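# Place the entire wire inside the bin

## Task

Get every part of the wire into the bin so that none of it sits above the bin's rim. A wire left hanging over the table edge may count as a failure.

## Robot and tools

Robot: two arms, left_arm and right_arm, each with a two-finger gripper. Calibrated base positions in the scene frame: left_arm (+0.027, +0.308, +0.032) m, quat_wxyz (+1.000, 0, 0, -0.002); right_arm (+0.046, -0.291, +0.016) m, quat_wxyz (+1.000, 0, 0, +0.028). A two-camera stand is fixed behind the arms. Loose objects may occasionally get a short push from outside.

Frames. Scene frame: origin at table-top height, halfway between the nominal bases, +x out over the table, +z up, left_arm toward +y (arm names do not match image sides). Fixed cameras and the table use the scene frame. Each arm reports its hand pose, velocities, targets and wrist-camera pose in its own base frame. Motion offsets run along the axes of that arm's current Hand target. Gripper axes: fingers point along +z, and they open and close along y. end_effector_position is the point between the pads, just under 1 cm behind the tips. Printed positions and orientations can be off by a few cm, more at long reach.

The 14-number row used by execute_actions and move: left_arm dx, dy, dz, rx, ry, rz, opening, then right_arm in the same order. Always send all 14, even for one arm. Each number lies in [-1, 1]. The six pose numbers are offsets, not poses: they are measured from that arm's Hand target as it stood when the action, call or move began, along its own axes, with 1.0 = 0.6 m or 180 degrees; rx, ry, rz form a single rotation vector. Sending an offset twice moves twice. Sending six zeros asks the arm to return to its Hand target. Opening is absolute, not an offset: +1 fully open (about 87 mm between pads), +0.5 about 69 mm, 0 about 43 mm, -0.5 about 18 mm, -1 closed. A 0 opening is a real command, so repeat the current opening to leave a gripper unchanged.

execute_actions(actions, cameras): actions is a list of actions; each action is a table of up to 15 rows, one row per 1/30 s step. A short table keeps its final row for the remaining steps. All rows in one action count from the same start pose. Images come back only when actions is empty or cameras names them (["all"], specific names, or [] for none).

move(target, speed, blend, opening_speed, blocking, cameras): target is one 14-number row or a list of up to 15 rows, all offsets from the same starting Hand targets (not chained). Paths are straight lines, end together, take at least 0.5 s and are cut off at 10 s total. speed is m/s per arm path, 0.002 to 2.9, default 0.25 (rotation up to twice that in rad/s); one value or one per target. blend (m) rounds corners in a list; 0 stops at each point. opening_speed is units per second on the -1..+1 scale, at least 0.2. blocking=false returns after about 0.5 s while the move runs on. Paths do not avoid obstacles or the other arm; grippers lag and drift, more at speed and near full stretch. Steer clear of passing near an arm's own base. Faster moves and targets set deeper past a contact press harder. The result adds a move: line (done, off_target, moving, held, fault) and any limits (paced = pose clipped, held = steps withheld).

wait(seconds 0 to 10): scene runs with last commands held; a running move continues. stop: brakes the running move. zoom_image(camera, region [x0, y0, x1, y1] in pixels, at most 504 by 504) enlarges part of the newest image of cam_high, cam_low, cam_left_wrist or cam_right_wrist (all 672x504). finished_scene(scene): ends the scene for good; the goal must hold without the robot.

Results: Hand target is the last commanded pose after clipping; the gripper often rests short of it and the next command re-requests it, so send the leftover distance if needed. Tool commands lists present commands. grip_measured is the finger reading on the command scale (Joint positions gives it 0 to 1). Joint velocities "within noise" means the arm is still. Joint torques follow Joint positions order, include the arm's weight, have per-arm offsets and noise, and joints 1 to 3 wrap at ±28 N m.

Control notes: per step, commanded orientation is clipped to 40 degrees from the measured one. Friction and gravity can leave the hand low, short or tilted; check after each move and correct. Small moves may not occur or may go sideways. To grip, command an opening about 0.04 below the grip_measured value at first contact; readings can be off by about 1 mm. Pad force tops out near 20 N; fast closing squeezes harder. An arm stopped by contact keeps pushing until commanded back past its gripper.

Joint ranges (rad): waist -2.618 to 3.054, shoulder 0 to 3.142, elbow 0 to 3.142 (straight at 2.901), wrist pitch and yaw -1.571 to 1.571, wrist roll -2.094 to 2.094.

Heat: holding loads, full extension or pushing at unreachable poses warm motors. MOTOR HOT appears at 75 °C; at 90 °C that arm folds and idles; at 100 °C it collapses.

Avoid: dropping the wire or releasing it while moving, fast impacts, hard presses on the table or fixtures, arm-to-arm contact (including closing on the other gripper), strain on wrist camera cables, anything leaving the table, and arm stops. The scene keeps running while you think, so be brief; smooth, low-effort motion is better.

Each tool is called after "Request:" as name(argument=value, ...), one argument or row to a line, values as JSON.

## Session

Request:
execute_actions(
  actions=[],
)

Request:
zoom_image(
  camera="cam_high",
  region=[220, 180, 500, 440],
)

Scene clock: 0.00 s.
left_arm: end_effector_position=(+0.3748, +0.0310, +0.0800) grip_measured=+1.000 end_effector_quat_wxyz=(+0.643, -0.100, +0.755, +0.084) | right_arm: end_effector_position=(+0.3730, -0.0325, +0.0937) grip_measured=+1.000 end_effector_quat_wxyz=(+0.686, +0.064, +0.724, -0.035)
Joint positions: left_arm=[-0.056 1.537 0.268 1.102 -0.314 -0.053 1] | right_arm=[-0.05 1.575 0.201 1.318 0.089 0.042 1]
Joint velocities: within noise
Joint torques (N m): no reading
Motor temperatures (°C): left_arm=[29 31 35 29 29 29 27] | right_arm=[27 31 32 27 30 28 26]
Heat: left arm: 35 °C; right arm: 32 °C.
Hand target: left_arm +0.3779, +0.0309, +0.0869; +0.651, -0.101, +0.747, +0.083 | right_arm +0.3738, -0.0325, +0.0946; +0.687, +0.064, +0.723, -0.035
Tool commands: left_gripper/opening=+1.0 right_gripper/opening=+1.0

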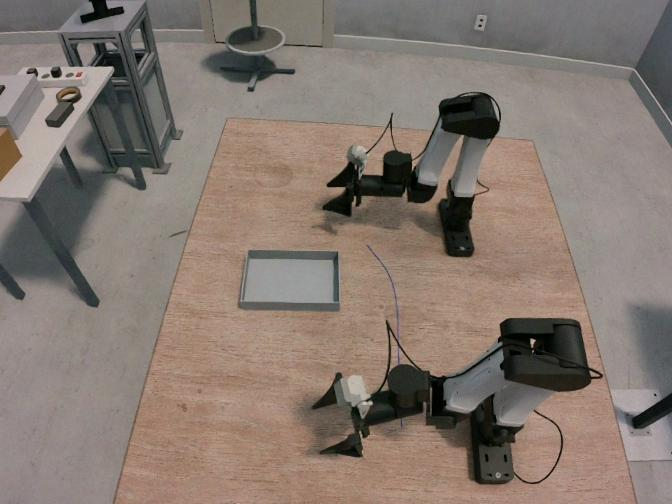

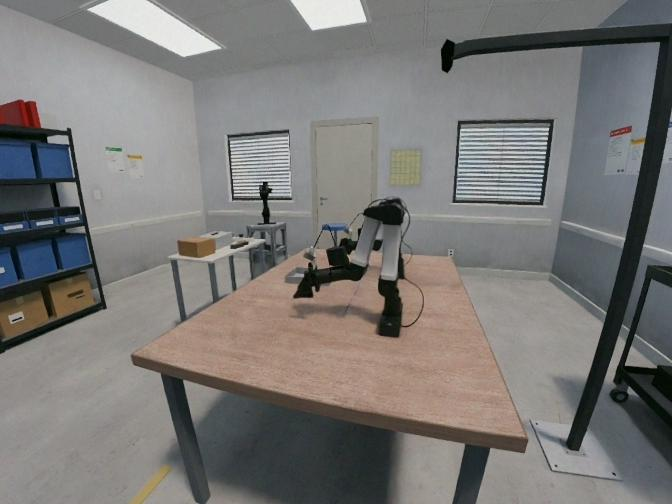

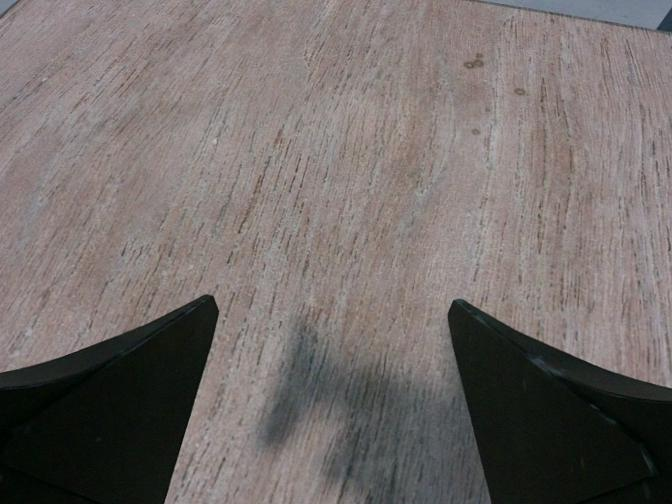

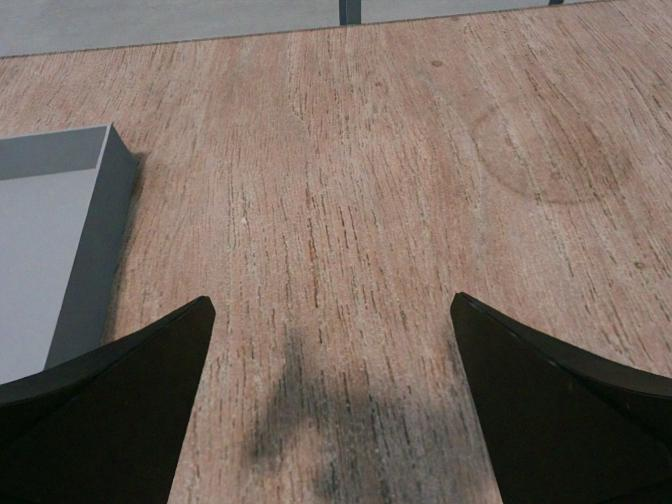

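Scaled by 1.800 from the camera's 672x504 image, which has a finer 960x720 frame.

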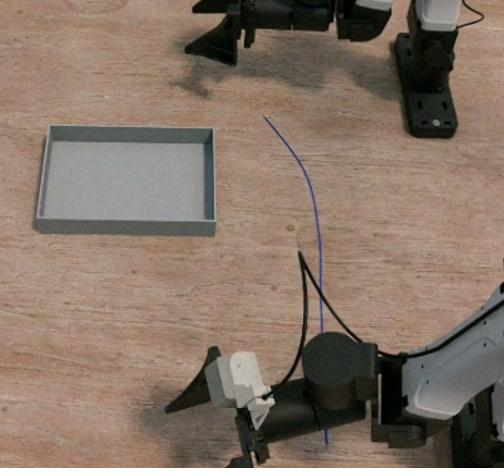

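Request:
move(
  target=[-0.184,0.154,-0.293,0.058,0.454,0.07,0,-0.054,0.53,-0.342,-0.398,0.36,-0.434,0],
  cameras=["all"],
  speed=0.4,
)

Request:
zoom_image(
  camera="cam_high",
  region=[220, 200, 460, 440],
)

Scene clock: 36.83 s.
left_arm: end_effector_position=(+0.2049, +0.0781, +0.2155) grip_measured=+0.000 end_effector_quat_wxyz=(+0.080, -0.005, +0.996, +0.025) | right_arm: end_effector_position=(+0.2180, +0.3057, +0.1513) grip_measured=+0.000 end_effector_quat_wxyz=(-0.015, +0.703, -0.711, +0.003)
Joint positions: left_arm=[0.309 1.426 1.565 -1.541 0.001 0.299 0.5] | right_arm=[1.015 2.126 2.141 -1.557 0.013 -0.544 0.5]
Joint torques (N m): left_arm=[0.13 -6.12 7.32 0.53 -0.09 0.09] | right_arm=[0.65 -7.72 6.49 0.31 -0.02 0]
Motor temperatures (°C): left_arm=[29 34 38 40 29 29 27] | right_arm=[27 32 33 33 30 28 26]
Heat: left arm: 40 °C; right arm: 33 °C.
Hand target: left_arm +0.2002, +0.0800, +0.2197; +0.000, +0.000, +1.000, -0.001 | right_arm +0.2171, +0.3090, +0.1499; -0.001, +0.706, -0.708, +0.000
Off the commanded pose: left_arm 0.007 m, 10 deg | right_arm 0.004 m, 2 deg.
joint sent to its limit (left arm) — joint 4 (wrist pitch), lower limit. The joint targets are off in orientation, not in position.
joint sent to its limit (right arm) — joint 4 (wrist pitch), lower limit. The joint targets still meet the commanded pose.
move: off_target (left_arm)

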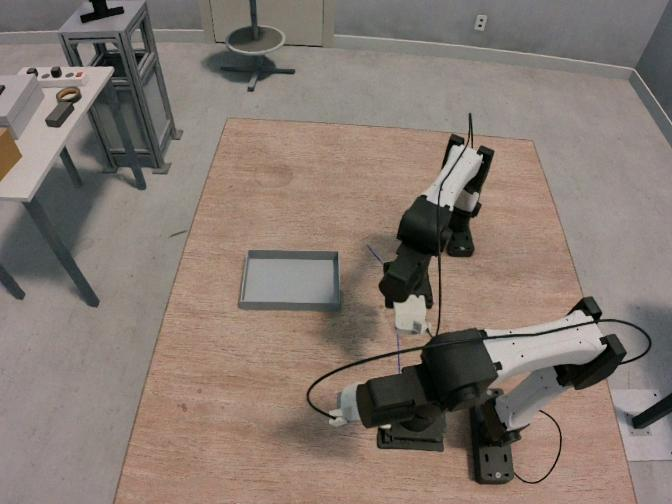

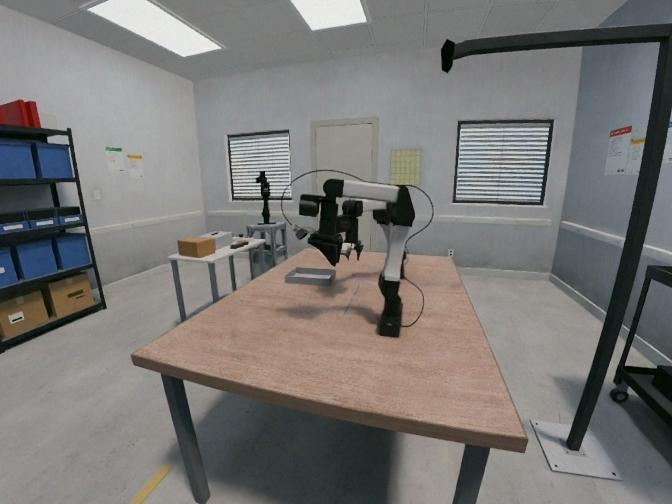

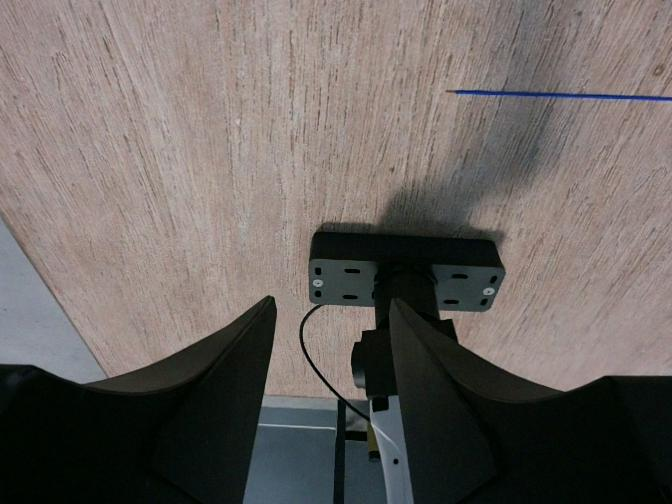

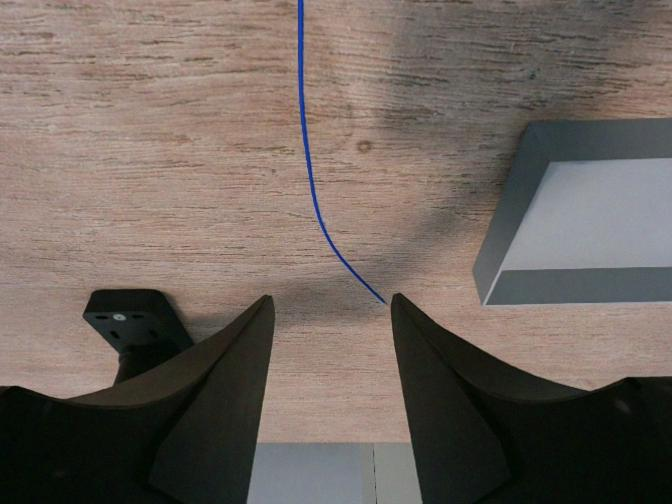

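Scaled by 2.100 from the camera's 672x504 image, which has a finer 960x720 frame.

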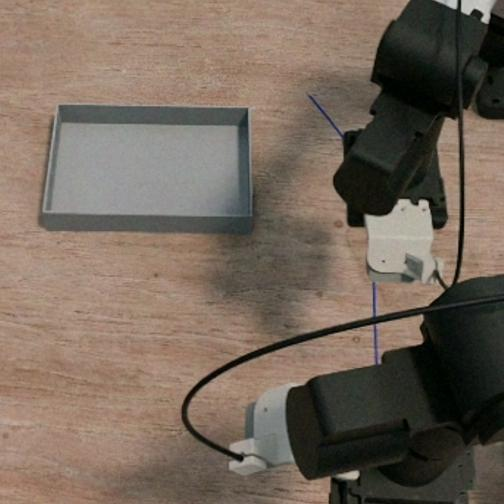

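Request:
move(
  target=[0,0,0,0,0,0,0,0,0.045,0.167,0,0,0,-0.1],
  cameras=["cam_right_wrist"],
  speed=0.2,
)

Scene clock: 44.50 s.
left_arm: end_effector_position=(+0.2049, +0.0782, +0.2155) grip_measured=+0.000 end_effector_quat_wxyz=(+0.080, -0.005, +0.996, +0.025) | right_arm: end_effector_position=(+0.1927, +0.3066, +0.0415) grip_measured=-0.100 end_effector_quat_wxyz=(+0.013, +0.707, -0.707, +0.009)
Joint positions: left_arm=[0.309 1.426 1.565 -1.541 0 0.299 0.5] | right_arm=[1.069 2.122 1.687 -1.166 0.009 -0.5 0.45]
Joint torques (N m): left_arm=[0.13 -6.13 7.32 0.53 -0.09 0.08] | right_arm=[0.77 -11.88 3.71 0.44 0 0.15]
Heat: left arm: 39 °C; right arm: 34 °C.
Hand target: left_arm +0.2001, +0.0801, +0.2197; +0.000, +0.000, +1.000, -0.001 | right_arm +0.1903, +0.3092, +0.0496; -0.001, +0.706, -0.708, +0.000
Off the commanded pose: left_arm 0.007 m, 10 deg | right_arm 0.009 m, 2 deg.
joint sent to its limit (left arm) — joint 4 (wrist pitch), lower limit. The joint targets are off in orientation, not in position.
move: off_target (left_arm)
Images, in order (width x height): cam_right_wrist 672x504.

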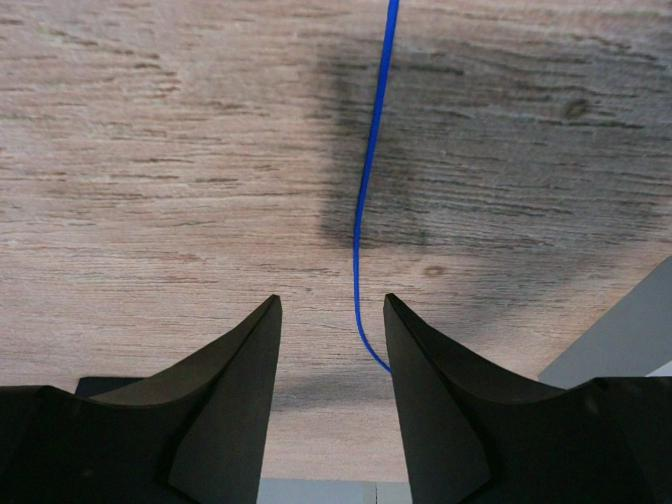

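Request:
move(
  target=[
    [0,0,0,0,0,0,0,0,-0.01,0.108,0,0,0,-0.1],
    [0,0,0,0,0,0,0,0,-0.01,0.108,0,0,0,-1],
  ],
  cameras=["cam_right_wrist"],
  speed=0.12,
  opening_speed=1.5,
)

Scene clock: 51.73 s.
left_arm: end_effector_position=(+0.2049, +0.0782, +0.2155) grip_measured=+0.000 end_effector_quat_wxyz=(+0.080, -0.005, +0.996, +0.025) | right_arm: end_effector_position=(+0.1980, +0.3085, +0.0003) grip_measured=-0.947 end_effector_quat_wxyz=(-0.009, +0.705, -0.709, +0.008)
Joint positions: left_arm=[0.309 1.426 1.565 -1.541 0 0.299 0.5] | right_arm=[1.064 2.139 1.551 -0.97 0.02 -0.501 0.027]
Joint torques (N m): left_arm=[0.12 -6.13 7.32 0.53 -0.09 0.08] | right_arm=[-0.01 -7.17 3.21 0.81 -0.1 0.05]
Heat: left arm: 40 °C; right arm: 35 °C.
Hand target: left_arm +0.2001, +0.0801, +0.2197; +0.000, +0.000, +1.000, -0.001 | right_arm +0.1964, +0.3093, -0.0152; -0.001, +0.706, -0.708, +0.000
Off the commanded pose: left_arm 0.007 m, 10 deg | right_arm 0.016 m, 1 deg.
joint sent to its limit (left arm) — joint 4 (wrist pitch), lower limit. The joint targets are off in orientation, not in position.
move: off_target (left_arm, right_arm); target 2's new opening was sent with right_arm's hand 0.016 m and 1 deg from that target
Images, in order (width x height): cam_right_wrist 672x504.

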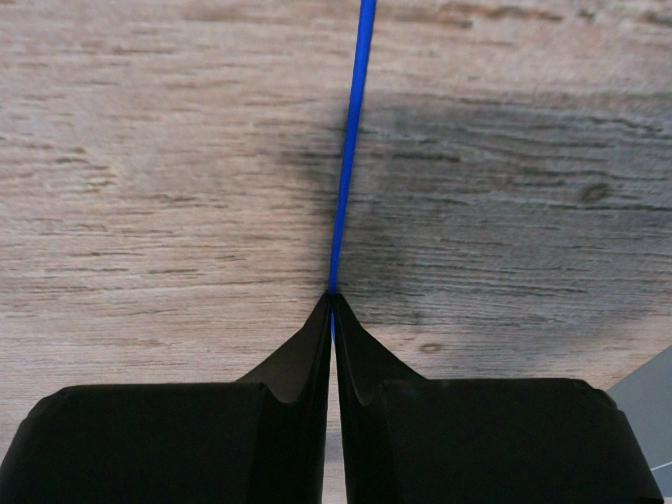

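Request:
move(
  target=[
    [0,0,0,0,0,0,0,0,0,-0.359,0,0,0,-1],
    [0,0,0,0,0,0,0,0.257,-0.339,-0.592,0.17,0,0,-1],
    [0,0,0,0,0,0,0,0.257,-0.573,-0.592,0.25,0,0,-1],
  ],
  cameras=["cam_right_wrist","cam_high","cam_low"],
  speed=0.2,
  blend=0.05,
)

Request:
zoom_image(
  camera="cam_high",
  region=[220, 120, 370, 330],
)

Request:
zoom_image(
  camera="cam_low",
  region=[260, 190, 400, 310],
)

Scene clock: 71.70 s.
left_arm: end_effector_position=(+0.2049, +0.0782, +0.2155) grip_measured=+0.000 end_effector_quat_wxyz=(+0.080, -0.005, +0.996, +0.025) | right_arm: end_effector_position=(+0.5333, +0.1546, +0.3399) grip_measured=-0.947 end_effector_quat_wxyz=(-0.336, +0.645, -0.615, +0.305)
Joint positions: left_arm=[0.309 1.426 1.565 -1.541 0 0.299 0.5] | right_arm=[0.445 2.297 2.845 -1.211 0.298 -1.32 0.027]
Joint torques (N m): left_arm=[0.12 -6.12 7.31 0.53 -0.09 0.08] | right_arm=[-0.06 -8.64 6.09 2.08 0.28 0.09]
Motor temperatures (°C): left_arm=[29 35 41 33 29 29 27] | right_arm=[27 36 34 30 30 28 27]
Heat: left arm: 41 °C; right arm: 36 °C.
Hand target: left_arm +0.2001, +0.0801, +0.2197; +0.000, +0.000, +1.000, -0.001 | right_arm +0.5391, +0.1537, +0.3405; -0.271, +0.652, -0.654, +0.271
Off the commanded pose: left_arm 0.007 m, 10 deg | right_arm 0.006 m, 10 deg.
elbow stopped short (right arm): the move would have taken joint 3 (elbow) straighter than the controller allows.
joint sent to its limit (left arm) — joint 4 (wrist pitch), lower limit. The joint targets are off in orientation, not in position.
move: off_target (left_arm, right_arm)
Images, in order (width x height): cam_high 672x504, cam_low 672x504, cam_right_wrist 672x504.

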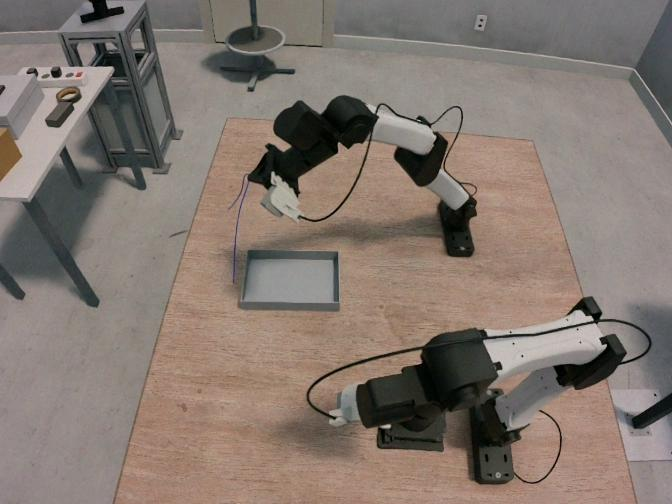

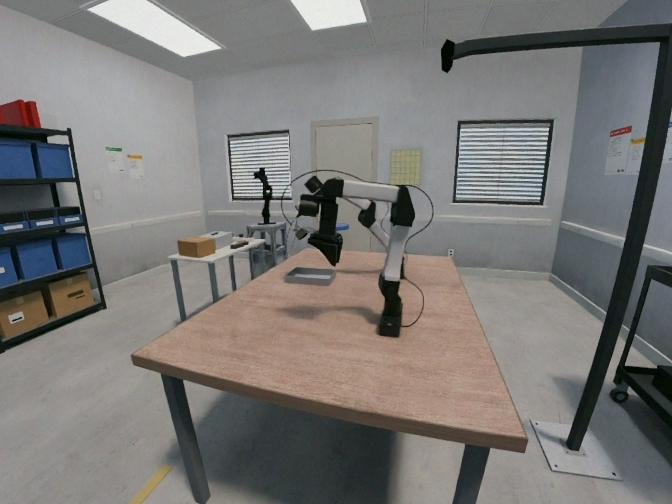

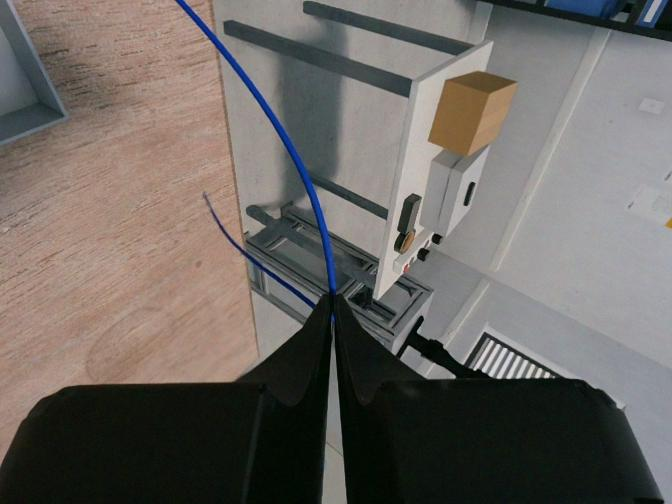

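Scaled by 2.400 from the camera's 672x504 image, which has a finer 960x720 frame.

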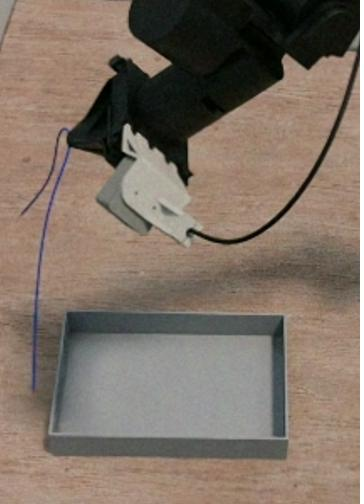

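Scaled by 3.600 from the camera's 672x504 image, which has a finer 960x720 frame.

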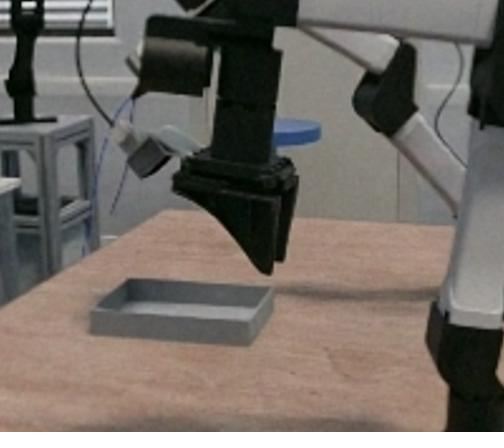

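Request:
move(
  target=[0,0,0,0,0,0,0,0,0.177,-0.035,-0.08,0,0,-1],
  cameras=["cam_right_wrist","cam_high","cam_low"],
  speed=0.15,
)

Request:
zoom_image(
  camera="cam_high",
  region=[220, 120, 370, 330],
)

Request:
zoom_image(
  camera="cam_low",
  region=[260, 190, 400, 310],
)

Scene clock: 87.80 s.
left_arm: end_effector_position=(+0.2049, +0.0782, +0.2155) grip_measured=+0.000 end_effector_quat_wxyz=(+0.080, -0.005, +0.996, +0.025) | right_arm: end_effector_position=(+0.4595, +0.1534, +0.2690) grip_measured=-0.947 end_effector_quat_wxyz=(-0.193, +0.680, -0.679, +0.199)
Joint positions: left_arm=[0.309 1.426 1.565 -1.541 0 0.299 0.5] | right_arm=[0.492 2.278 2.767 -1.556 0.261 -1.148 0.027]
Joint torques (N m): left_arm=[0.13 -6.13 7.32 0.53 -0.09 0.08] | right_arm=[1.01 -12.42 3.12 1.15 0.04 0.14]
Heat: left arm: 42 °C; right arm: 37 °C.
Hand target: left_arm +0.2001, +0.0801, +0.2197; +0.000, +0.000, +1.000, -0.001 | right_arm +0.4493, +0.1540, +0.2800; -0.187, +0.681, -0.683, +0.187
Off the commanded pose: left_arm 0.007 m, 10 deg | right_arm 0.015 m, 2 deg.
joint sent to its limit (left arm) — joint 4 (wrist pitch), lower limit. The joint targets are off in orientation, not in position.
joint sent to its limit (right arm) — joint 4 (wrist pitch), lower limit. The joint targets still meet the commanded pose.
move: off_target (left_arm, right_arm)
Images, in order (width x height): cam_high 672x504, cam_low 672x504, cam_right_wrist 672x504.

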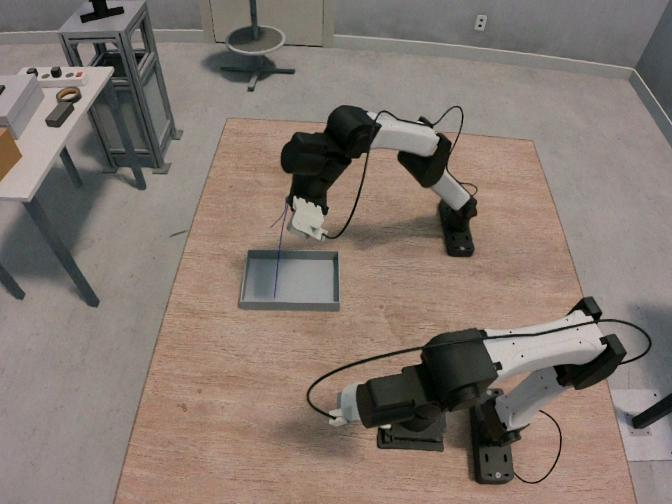

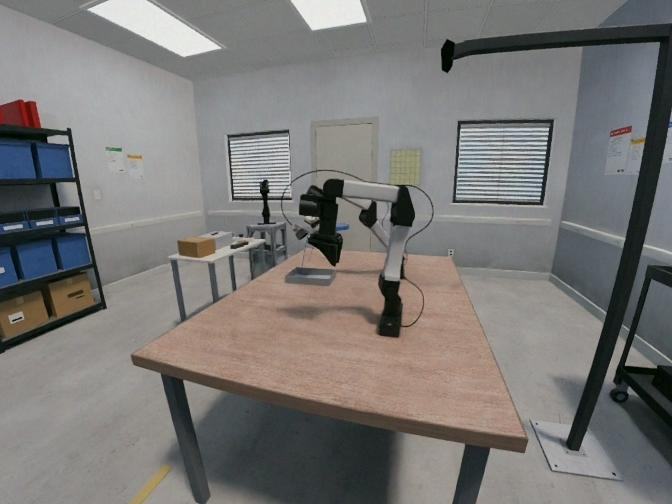

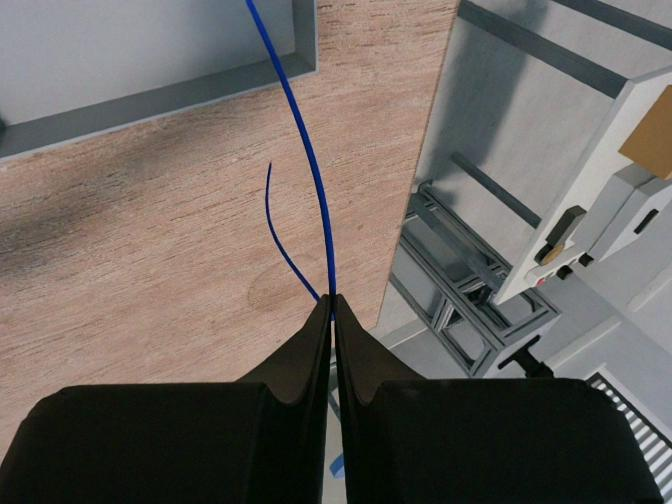

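Scaled by 2.400 from the camera's 672x504 image, which has a finer 960x720 frame.

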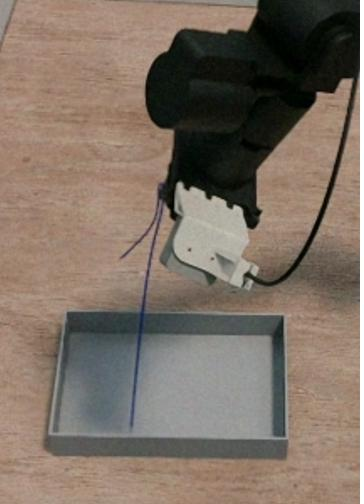

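Scaled by 3.600 from the camera's 672x504 image, which has a finer 960x720 frame.

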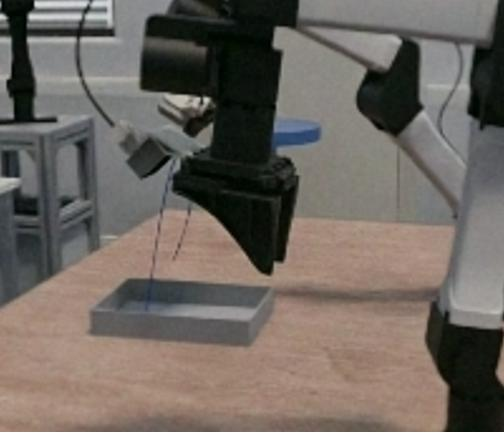

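Request:
move(
  target=[
    [0,0,0,0,0,0,0,0.02,-0.103,0.023,0.03,0,0,-1],
    [0,0,0,0,0,0,0,0.02,0.172,0.188,-0.17,0,0,-1],
  ],
  cameras=["cam_right_wrist","cam_high","cam_low"],
  speed=0.12,
)

Request:
zoom_image(
  camera="cam_high",
  region=[220, 120, 370, 330],
)

Request:
zoom_image(
  camera="cam_low",
  region=[260, 190, 400, 310],
)

Scene clock: 106.53 s.
left_arm: end_effector_position=(+0.2049, +0.0782, +0.2155) grip_measured=+0.000 end_effector_quat_wxyz=(+0.080, -0.005, +0.996, +0.025) | right_arm: end_effector_position=(+0.4222, +0.1454, +0.1338) grip_measured=-0.947 end_effector_quat_wxyz=(-0.035, +0.712, -0.701, +0.022)
Joint positions: left_arm=[0.309 1.426 1.565 -1.541 0 0.299 0.5] | right_arm=[0.424 2.324 2.395 -1.56 0.016 -1.163 0.027]
Joint torques (N m): left_arm=[0.13 -6.13 7.32 0.53 -0.09 0.08] | right_arm=[-0.5 -10.33 3.49 0.45 -0.05 0.11]
Motor temperatures (°C): left_arm=[29 35 43 32 29 29 27] | right_arm=[27 42 34 31 30 28 27]
Heat: left arm: 43 °C; right arm: 42 °C.
Hand target: left_arm +0.2001, +0.0801, +0.2197; +0.000, +0.000, +1.000, -0.001 | right_arm +0.4181, +0.1422, +0.1303; -0.001, +0.706, -0.708, +0.000
Off the commanded pose: left_arm 0.007 m, 10 deg | right_arm 0.006 m, 5 deg.
elbow stopped short (right arm): the move would have taken joint 3 (elbow) straighter than the controller allows.
joint sent to its limit (left arm) — joint 4 (wrist pitch), lower limit. The joint targets are off in orientation, not in position.
joint sent to its limit (right arm) — joint 4 (wrist pitch), lower limit. The joint targets are off in orientation, not in position.
move: off_target (left_arm, right_arm)
Images, in order (width x height): cam_high 672x504, cam_low 672x504, cam_right_wrist 672x504.

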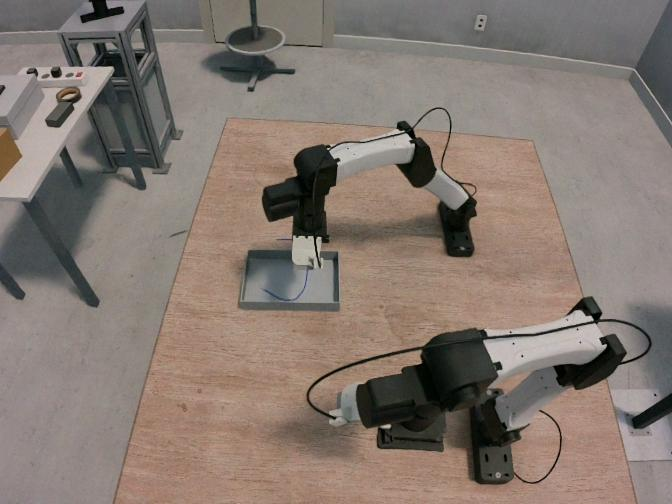

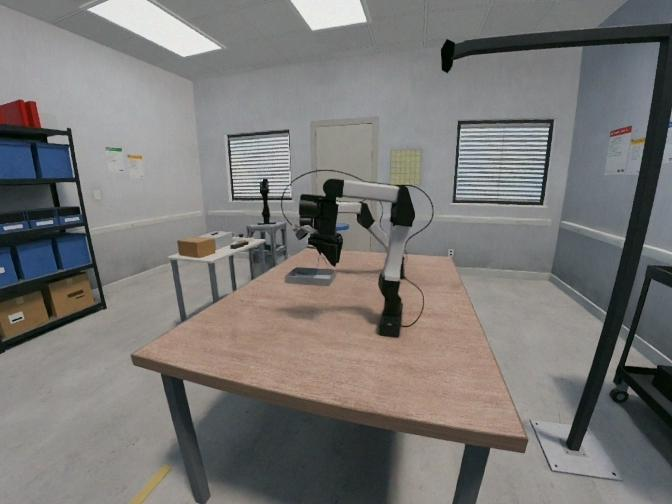

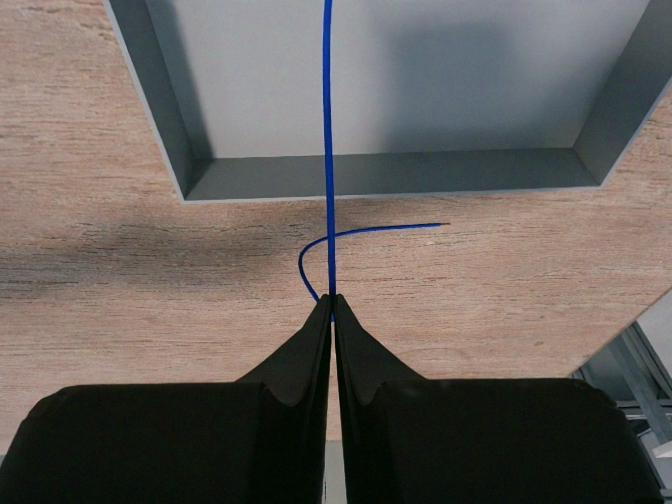

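Scaled by 2.400 from the camera's 672x504 image, which has a finer 960x720 frame.

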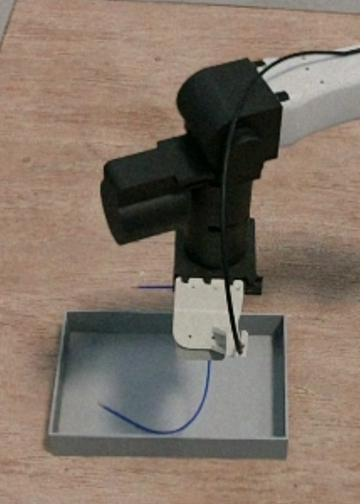

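Scaled by 3.600 from the camera's 672x504 image, which has a finer 960x720 frame.

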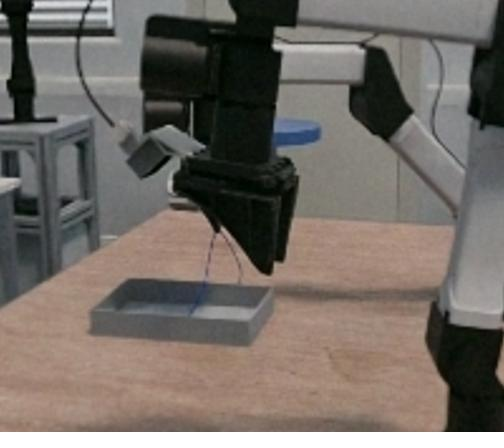

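Request:
move(
  target=[0,0,0,0,0,0,0,-0.025,0.02,0.115,0,0,-0.1,-1],
  cameras=["cam_right_wrist","cam_high","cam_low"],
  speed=0.1,
)

Request:
zoom_image(
  camera="cam_high",
  region=[220, 150, 370, 330],
)

Request:
zoom_image(
  camera="cam_low",
  region=[260, 190, 400, 310],
)

Scene clock: 121.10 s.
left_arm: end_effector_position=(+0.2049, +0.0782, +0.2155) grip_measured=+0.000 end_effector_quat_wxyz=(+0.080, -0.005, +0.996, +0.025) | right_arm: end_effector_position=(+0.4059, +0.1517, +0.0478) grip_measured=-0.947 end_effector_quat_wxyz=(+0.020, +0.804, -0.595, -0.004)
Joint positions: left_arm=[0.309 1.426 1.565 -1.541 0 0.299 0.5] | right_arm=[0.457 2.3 2.005 -1.315 0.012 -1.41 0.027]
Joint torques (N m): left_arm=[0.12 -6.12 7.32 0.53 -0.09 0.08] | right_arm=[0.75 -13.59 3.59 0.37 -0.11 -0.05]
Heat: left arm: 43 °C; right arm: 43 °C.
Hand target: left_arm +0.2001, +0.0801, +0.2197; +0.000, +0.000, +1.000, -0.001 | right_arm +0.4063, +0.1573, +0.0614; -0.001, +0.808, -0.589, +0.000
Off the commanded pose: left_arm 0.007 m, 10 deg | right_arm 0.015 m, 3 deg.
joint sent to its limit (left arm) — joint 4 (wrist pitch), lower limit. The joint targets are off in orientation, not in position.
move: off_target (left_arm, right_arm)
Images, in order (width x height): cam_high 672x504, cam_low 672x504, cam_right_wrist 672x504.

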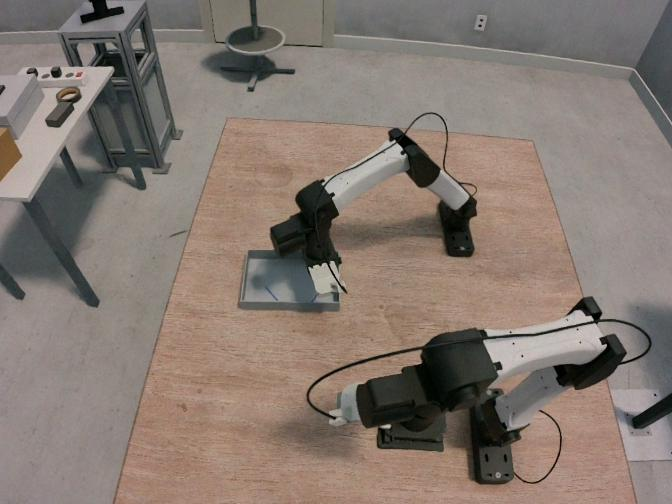

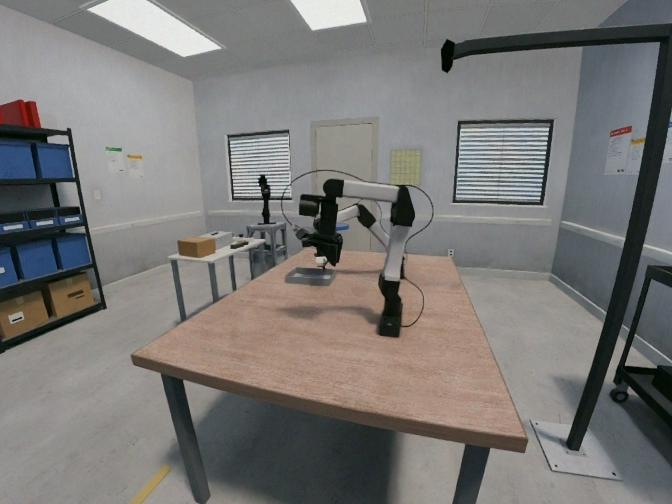

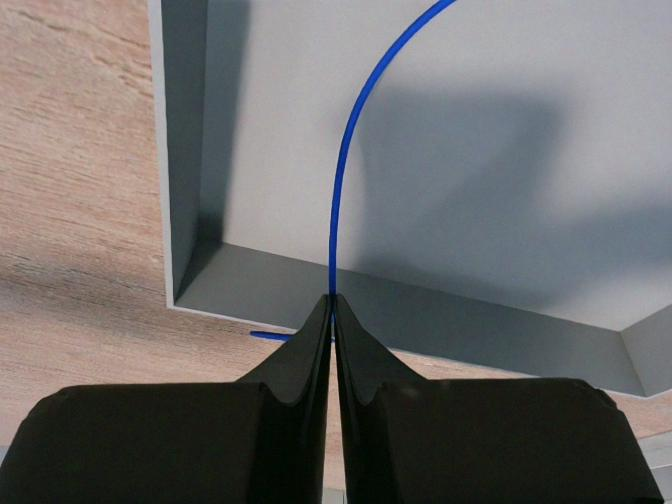

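Scaled by 2.800 from the camera's 672x504 image, which has a finer 960x720 frame.

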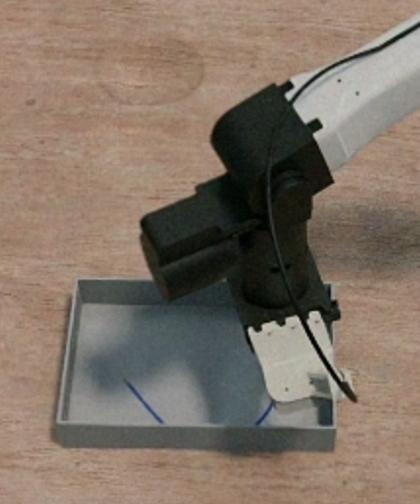

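Scaled by 3.600 from the camera's 672x504 image, which has a finer 960x720 frame.

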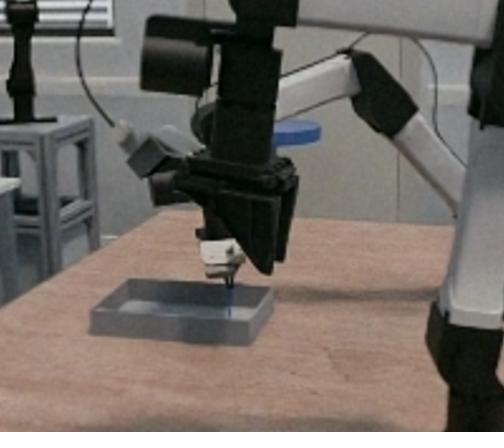

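Request:
move(
  target=[
    [0,0,0,0,0,0,0,0,0,-0.167,0,0,0,-1],
    [0,0,0,0,0,0,0,0.012,-0.091,-0.167,0,0,-0.157,-1],
  ],
  cameras=["cam_right_wrist","cam_high","cam_low"],
  speed=0.13,
)

Request:
zoom_image(
  camera="cam_high",
  region=[220, 150, 370, 330],
)

Request:
zoom_image(
  camera="cam_low",
  region=[260, 190, 400, 310],
)

Scene clock: 139.33 s.
left_arm: end_effector_position=(+0.2049, +0.0782, +0.2155) grip_measured=+0.000 end_effector_quat_wxyz=(+0.080, -0.005, +0.996, +0.025) | right_arm: end_effector_position=(+0.4567, +0.1691, +0.1663) grip_measured=-0.947 end_effector_quat_wxyz=(-0.058, +0.926, -0.366, +0.063)
Joint positions: left_arm=[0.309 1.426 1.565 -1.541 0 0.299 0.5] | right_arm=[0.438 2.297 2.456 -1.559 0.012 -1.951 0.027]
Joint torques (N m): left_arm=[0.13 -6.12 7.32 0.53 -0.09 0.08] | right_arm=[-0.25 -8.39 6.39 0.55 0.02 -0.09]
Motor temperatures (°C): left_arm=[29 36 43 32 29 29 27] | right_arm=[27 48 34 29 30 28 28]
Heat: left arm: 43 °C; right arm: 48 °C.
Hand target: left_arm +0.2001, +0.0801, +0.2197; +0.000, +0.000, +1.000, -0.001 | right_arm +0.4602, +0.1670, +0.1616; -0.001, +0.927, -0.374, +0.000
Off the commanded pose: left_arm 0.007 m, 10 deg | right_arm 0.006 m, 10 deg.
joint sent to its limit (left arm) — joint 4 (wrist pitch), lower limit. The joint targets are off in orientation, not in position.
joint sent to its limit (right arm) — joint 4 (wrist pitch), lower limit. The joint targets are off in orientation, not in position.
move: off_target (left_arm, right_arm)
Images, in order (width x height): cam_high 672x504, cam_low 672x504, cam_right_wrist 672x504.

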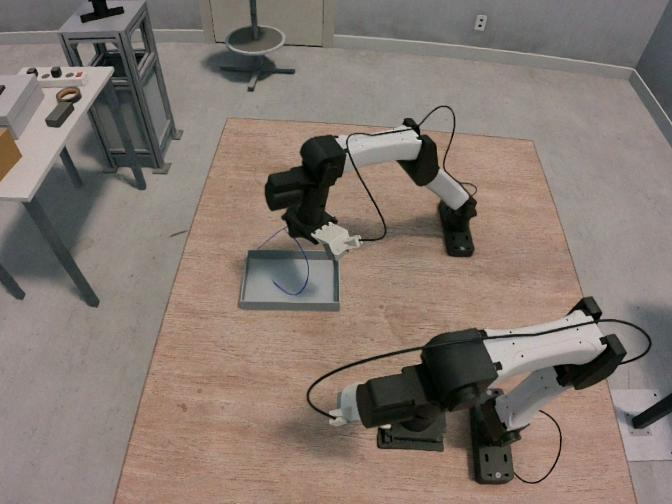

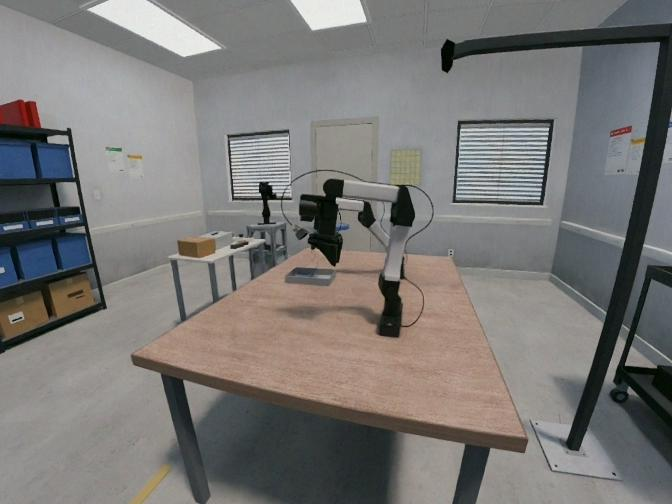

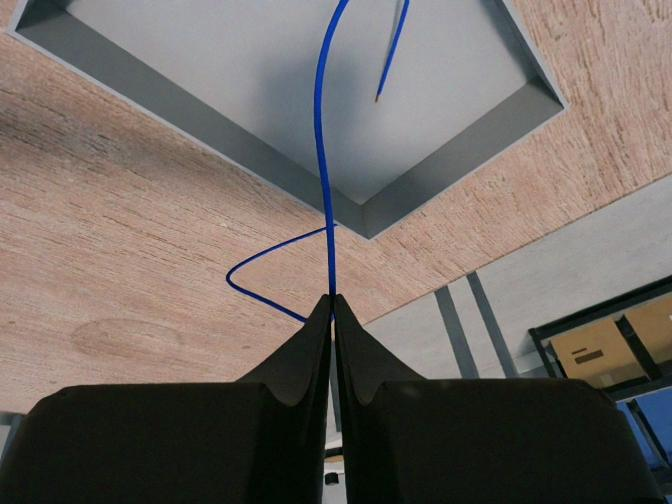

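Scaled by 2.800 from the camera's 672x504 image, which has a finer 960x720 frame.

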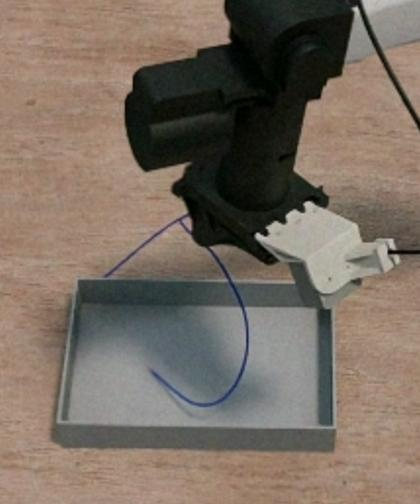

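Scaled by 3.600 from the camera's 672x504 image, which has a finer 960x720 frame.

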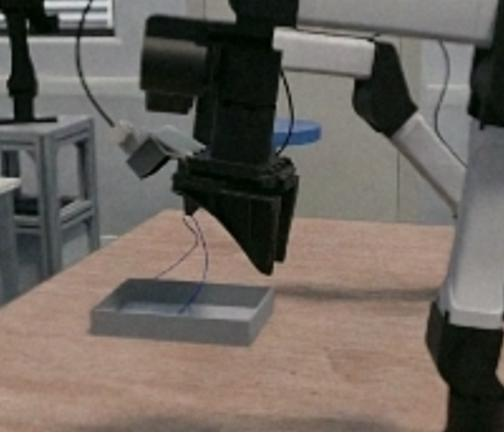

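Request:
move(
  target=[
    [0,0,0,0,0,0,0,-0.065,0.005,0.02,0,0,0,-1],
    [0,0,0,0,0,0,0,-0.065,0.005,0.186,0,0,0,-1],
  ],
  cameras=["cam_right_wrist","cam_high","cam_low"],
  speed=0.1,
  blend=0.02,
)

Request:
zoom_image(
  camera="cam_high",
  region=[220, 150, 370, 330],
)

Request:
zoom_image(
  camera="cam_low",
  region=[260, 190, 400, 310],
)

Scene clock: 152.47 s.
left_arm: end_effector_position=(+0.2049, +0.0782, +0.2155) grip_measured=+0.000 end_effector_quat_wxyz=(+0.080, -0.005, +0.996, +0.025) | right_arm: end_effector_position=(+0.4328, +0.1889, +0.0535) grip_measured=-0.947 end_effector_quat_wxyz=(+0.002, +0.927, -0.374, +0.005)
Joint positions: left_arm=[0.309 1.426 1.565 -1.541 0 0.299 0.5] | right_arm=[0.5 2.347 2.109 -1.33 0.011 -1.875 0.027]
Joint torques (N m): left_arm=[0.12 -6.13 7.32 0.53 -0.09 0.08] | right_arm=[0.79 -10.7 3.84 0.38 -0.05 0.04]
Heat: left arm: 43 °C; right arm: 45 °C.
Hand target: left_arm +0.2001, +0.0801, +0.2197; +0.000, +0.000, +1.000, -0.001 | right_arm +0.4302, +0.1922, +0.0500; -0.001, +0.927, -0.374, +0.000
Off the commanded pose: left_arm 0.007 m, 10 deg | right_arm 0.005 m, 1 deg.
joint sent to its limit (left arm) — joint 4 (wrist pitch), lower limit. The joint targets are off in orientation, not in position.
move: off_target (left_arm)
Images, in order (width x height): cam_high 672x504, cam_low 672x504, cam_right_wrist 672x504.

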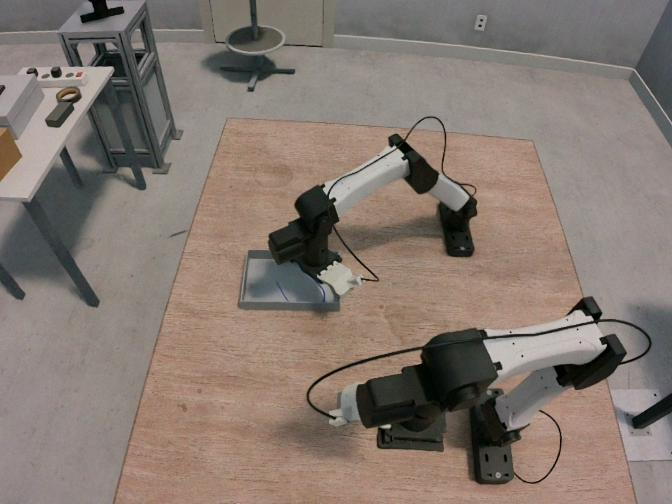

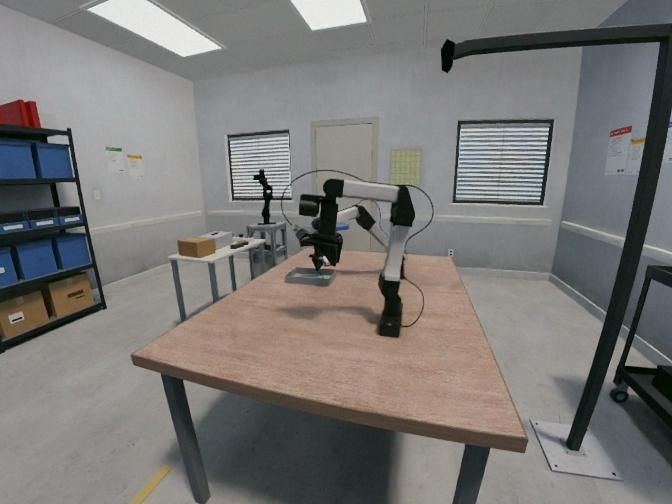

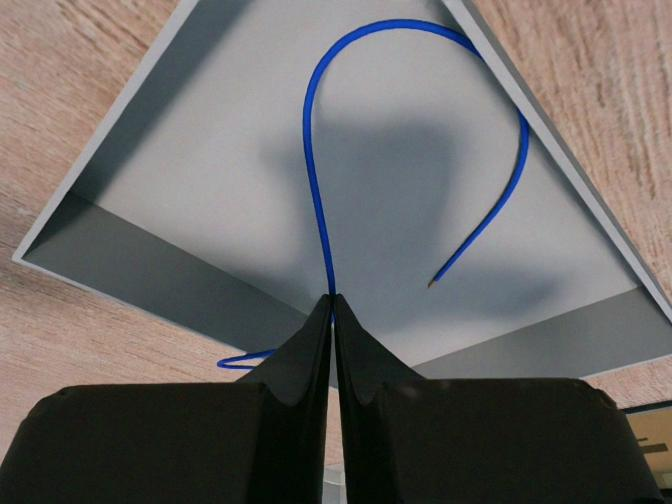

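Scaled by 2.800 from the camera's 672x504 image, which has a finer 960x720 frame.

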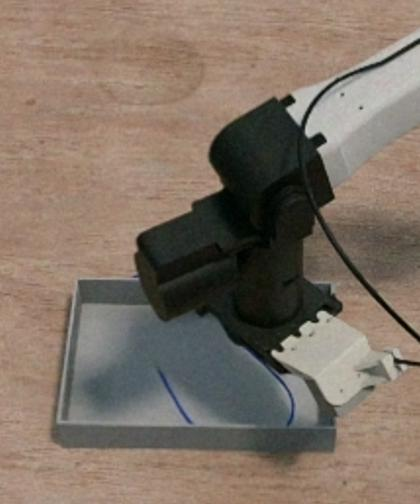

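Scaled by 3.600 from the camera's 672x504 image, which has a finer 960x720 frame.

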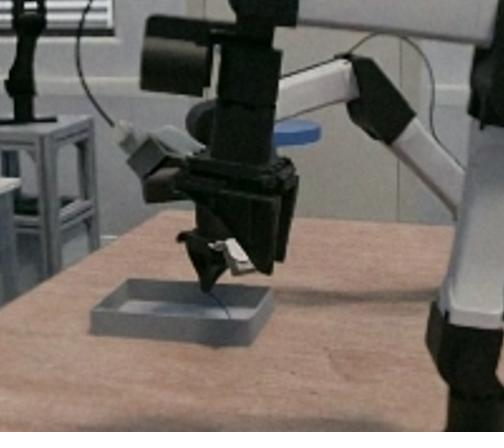

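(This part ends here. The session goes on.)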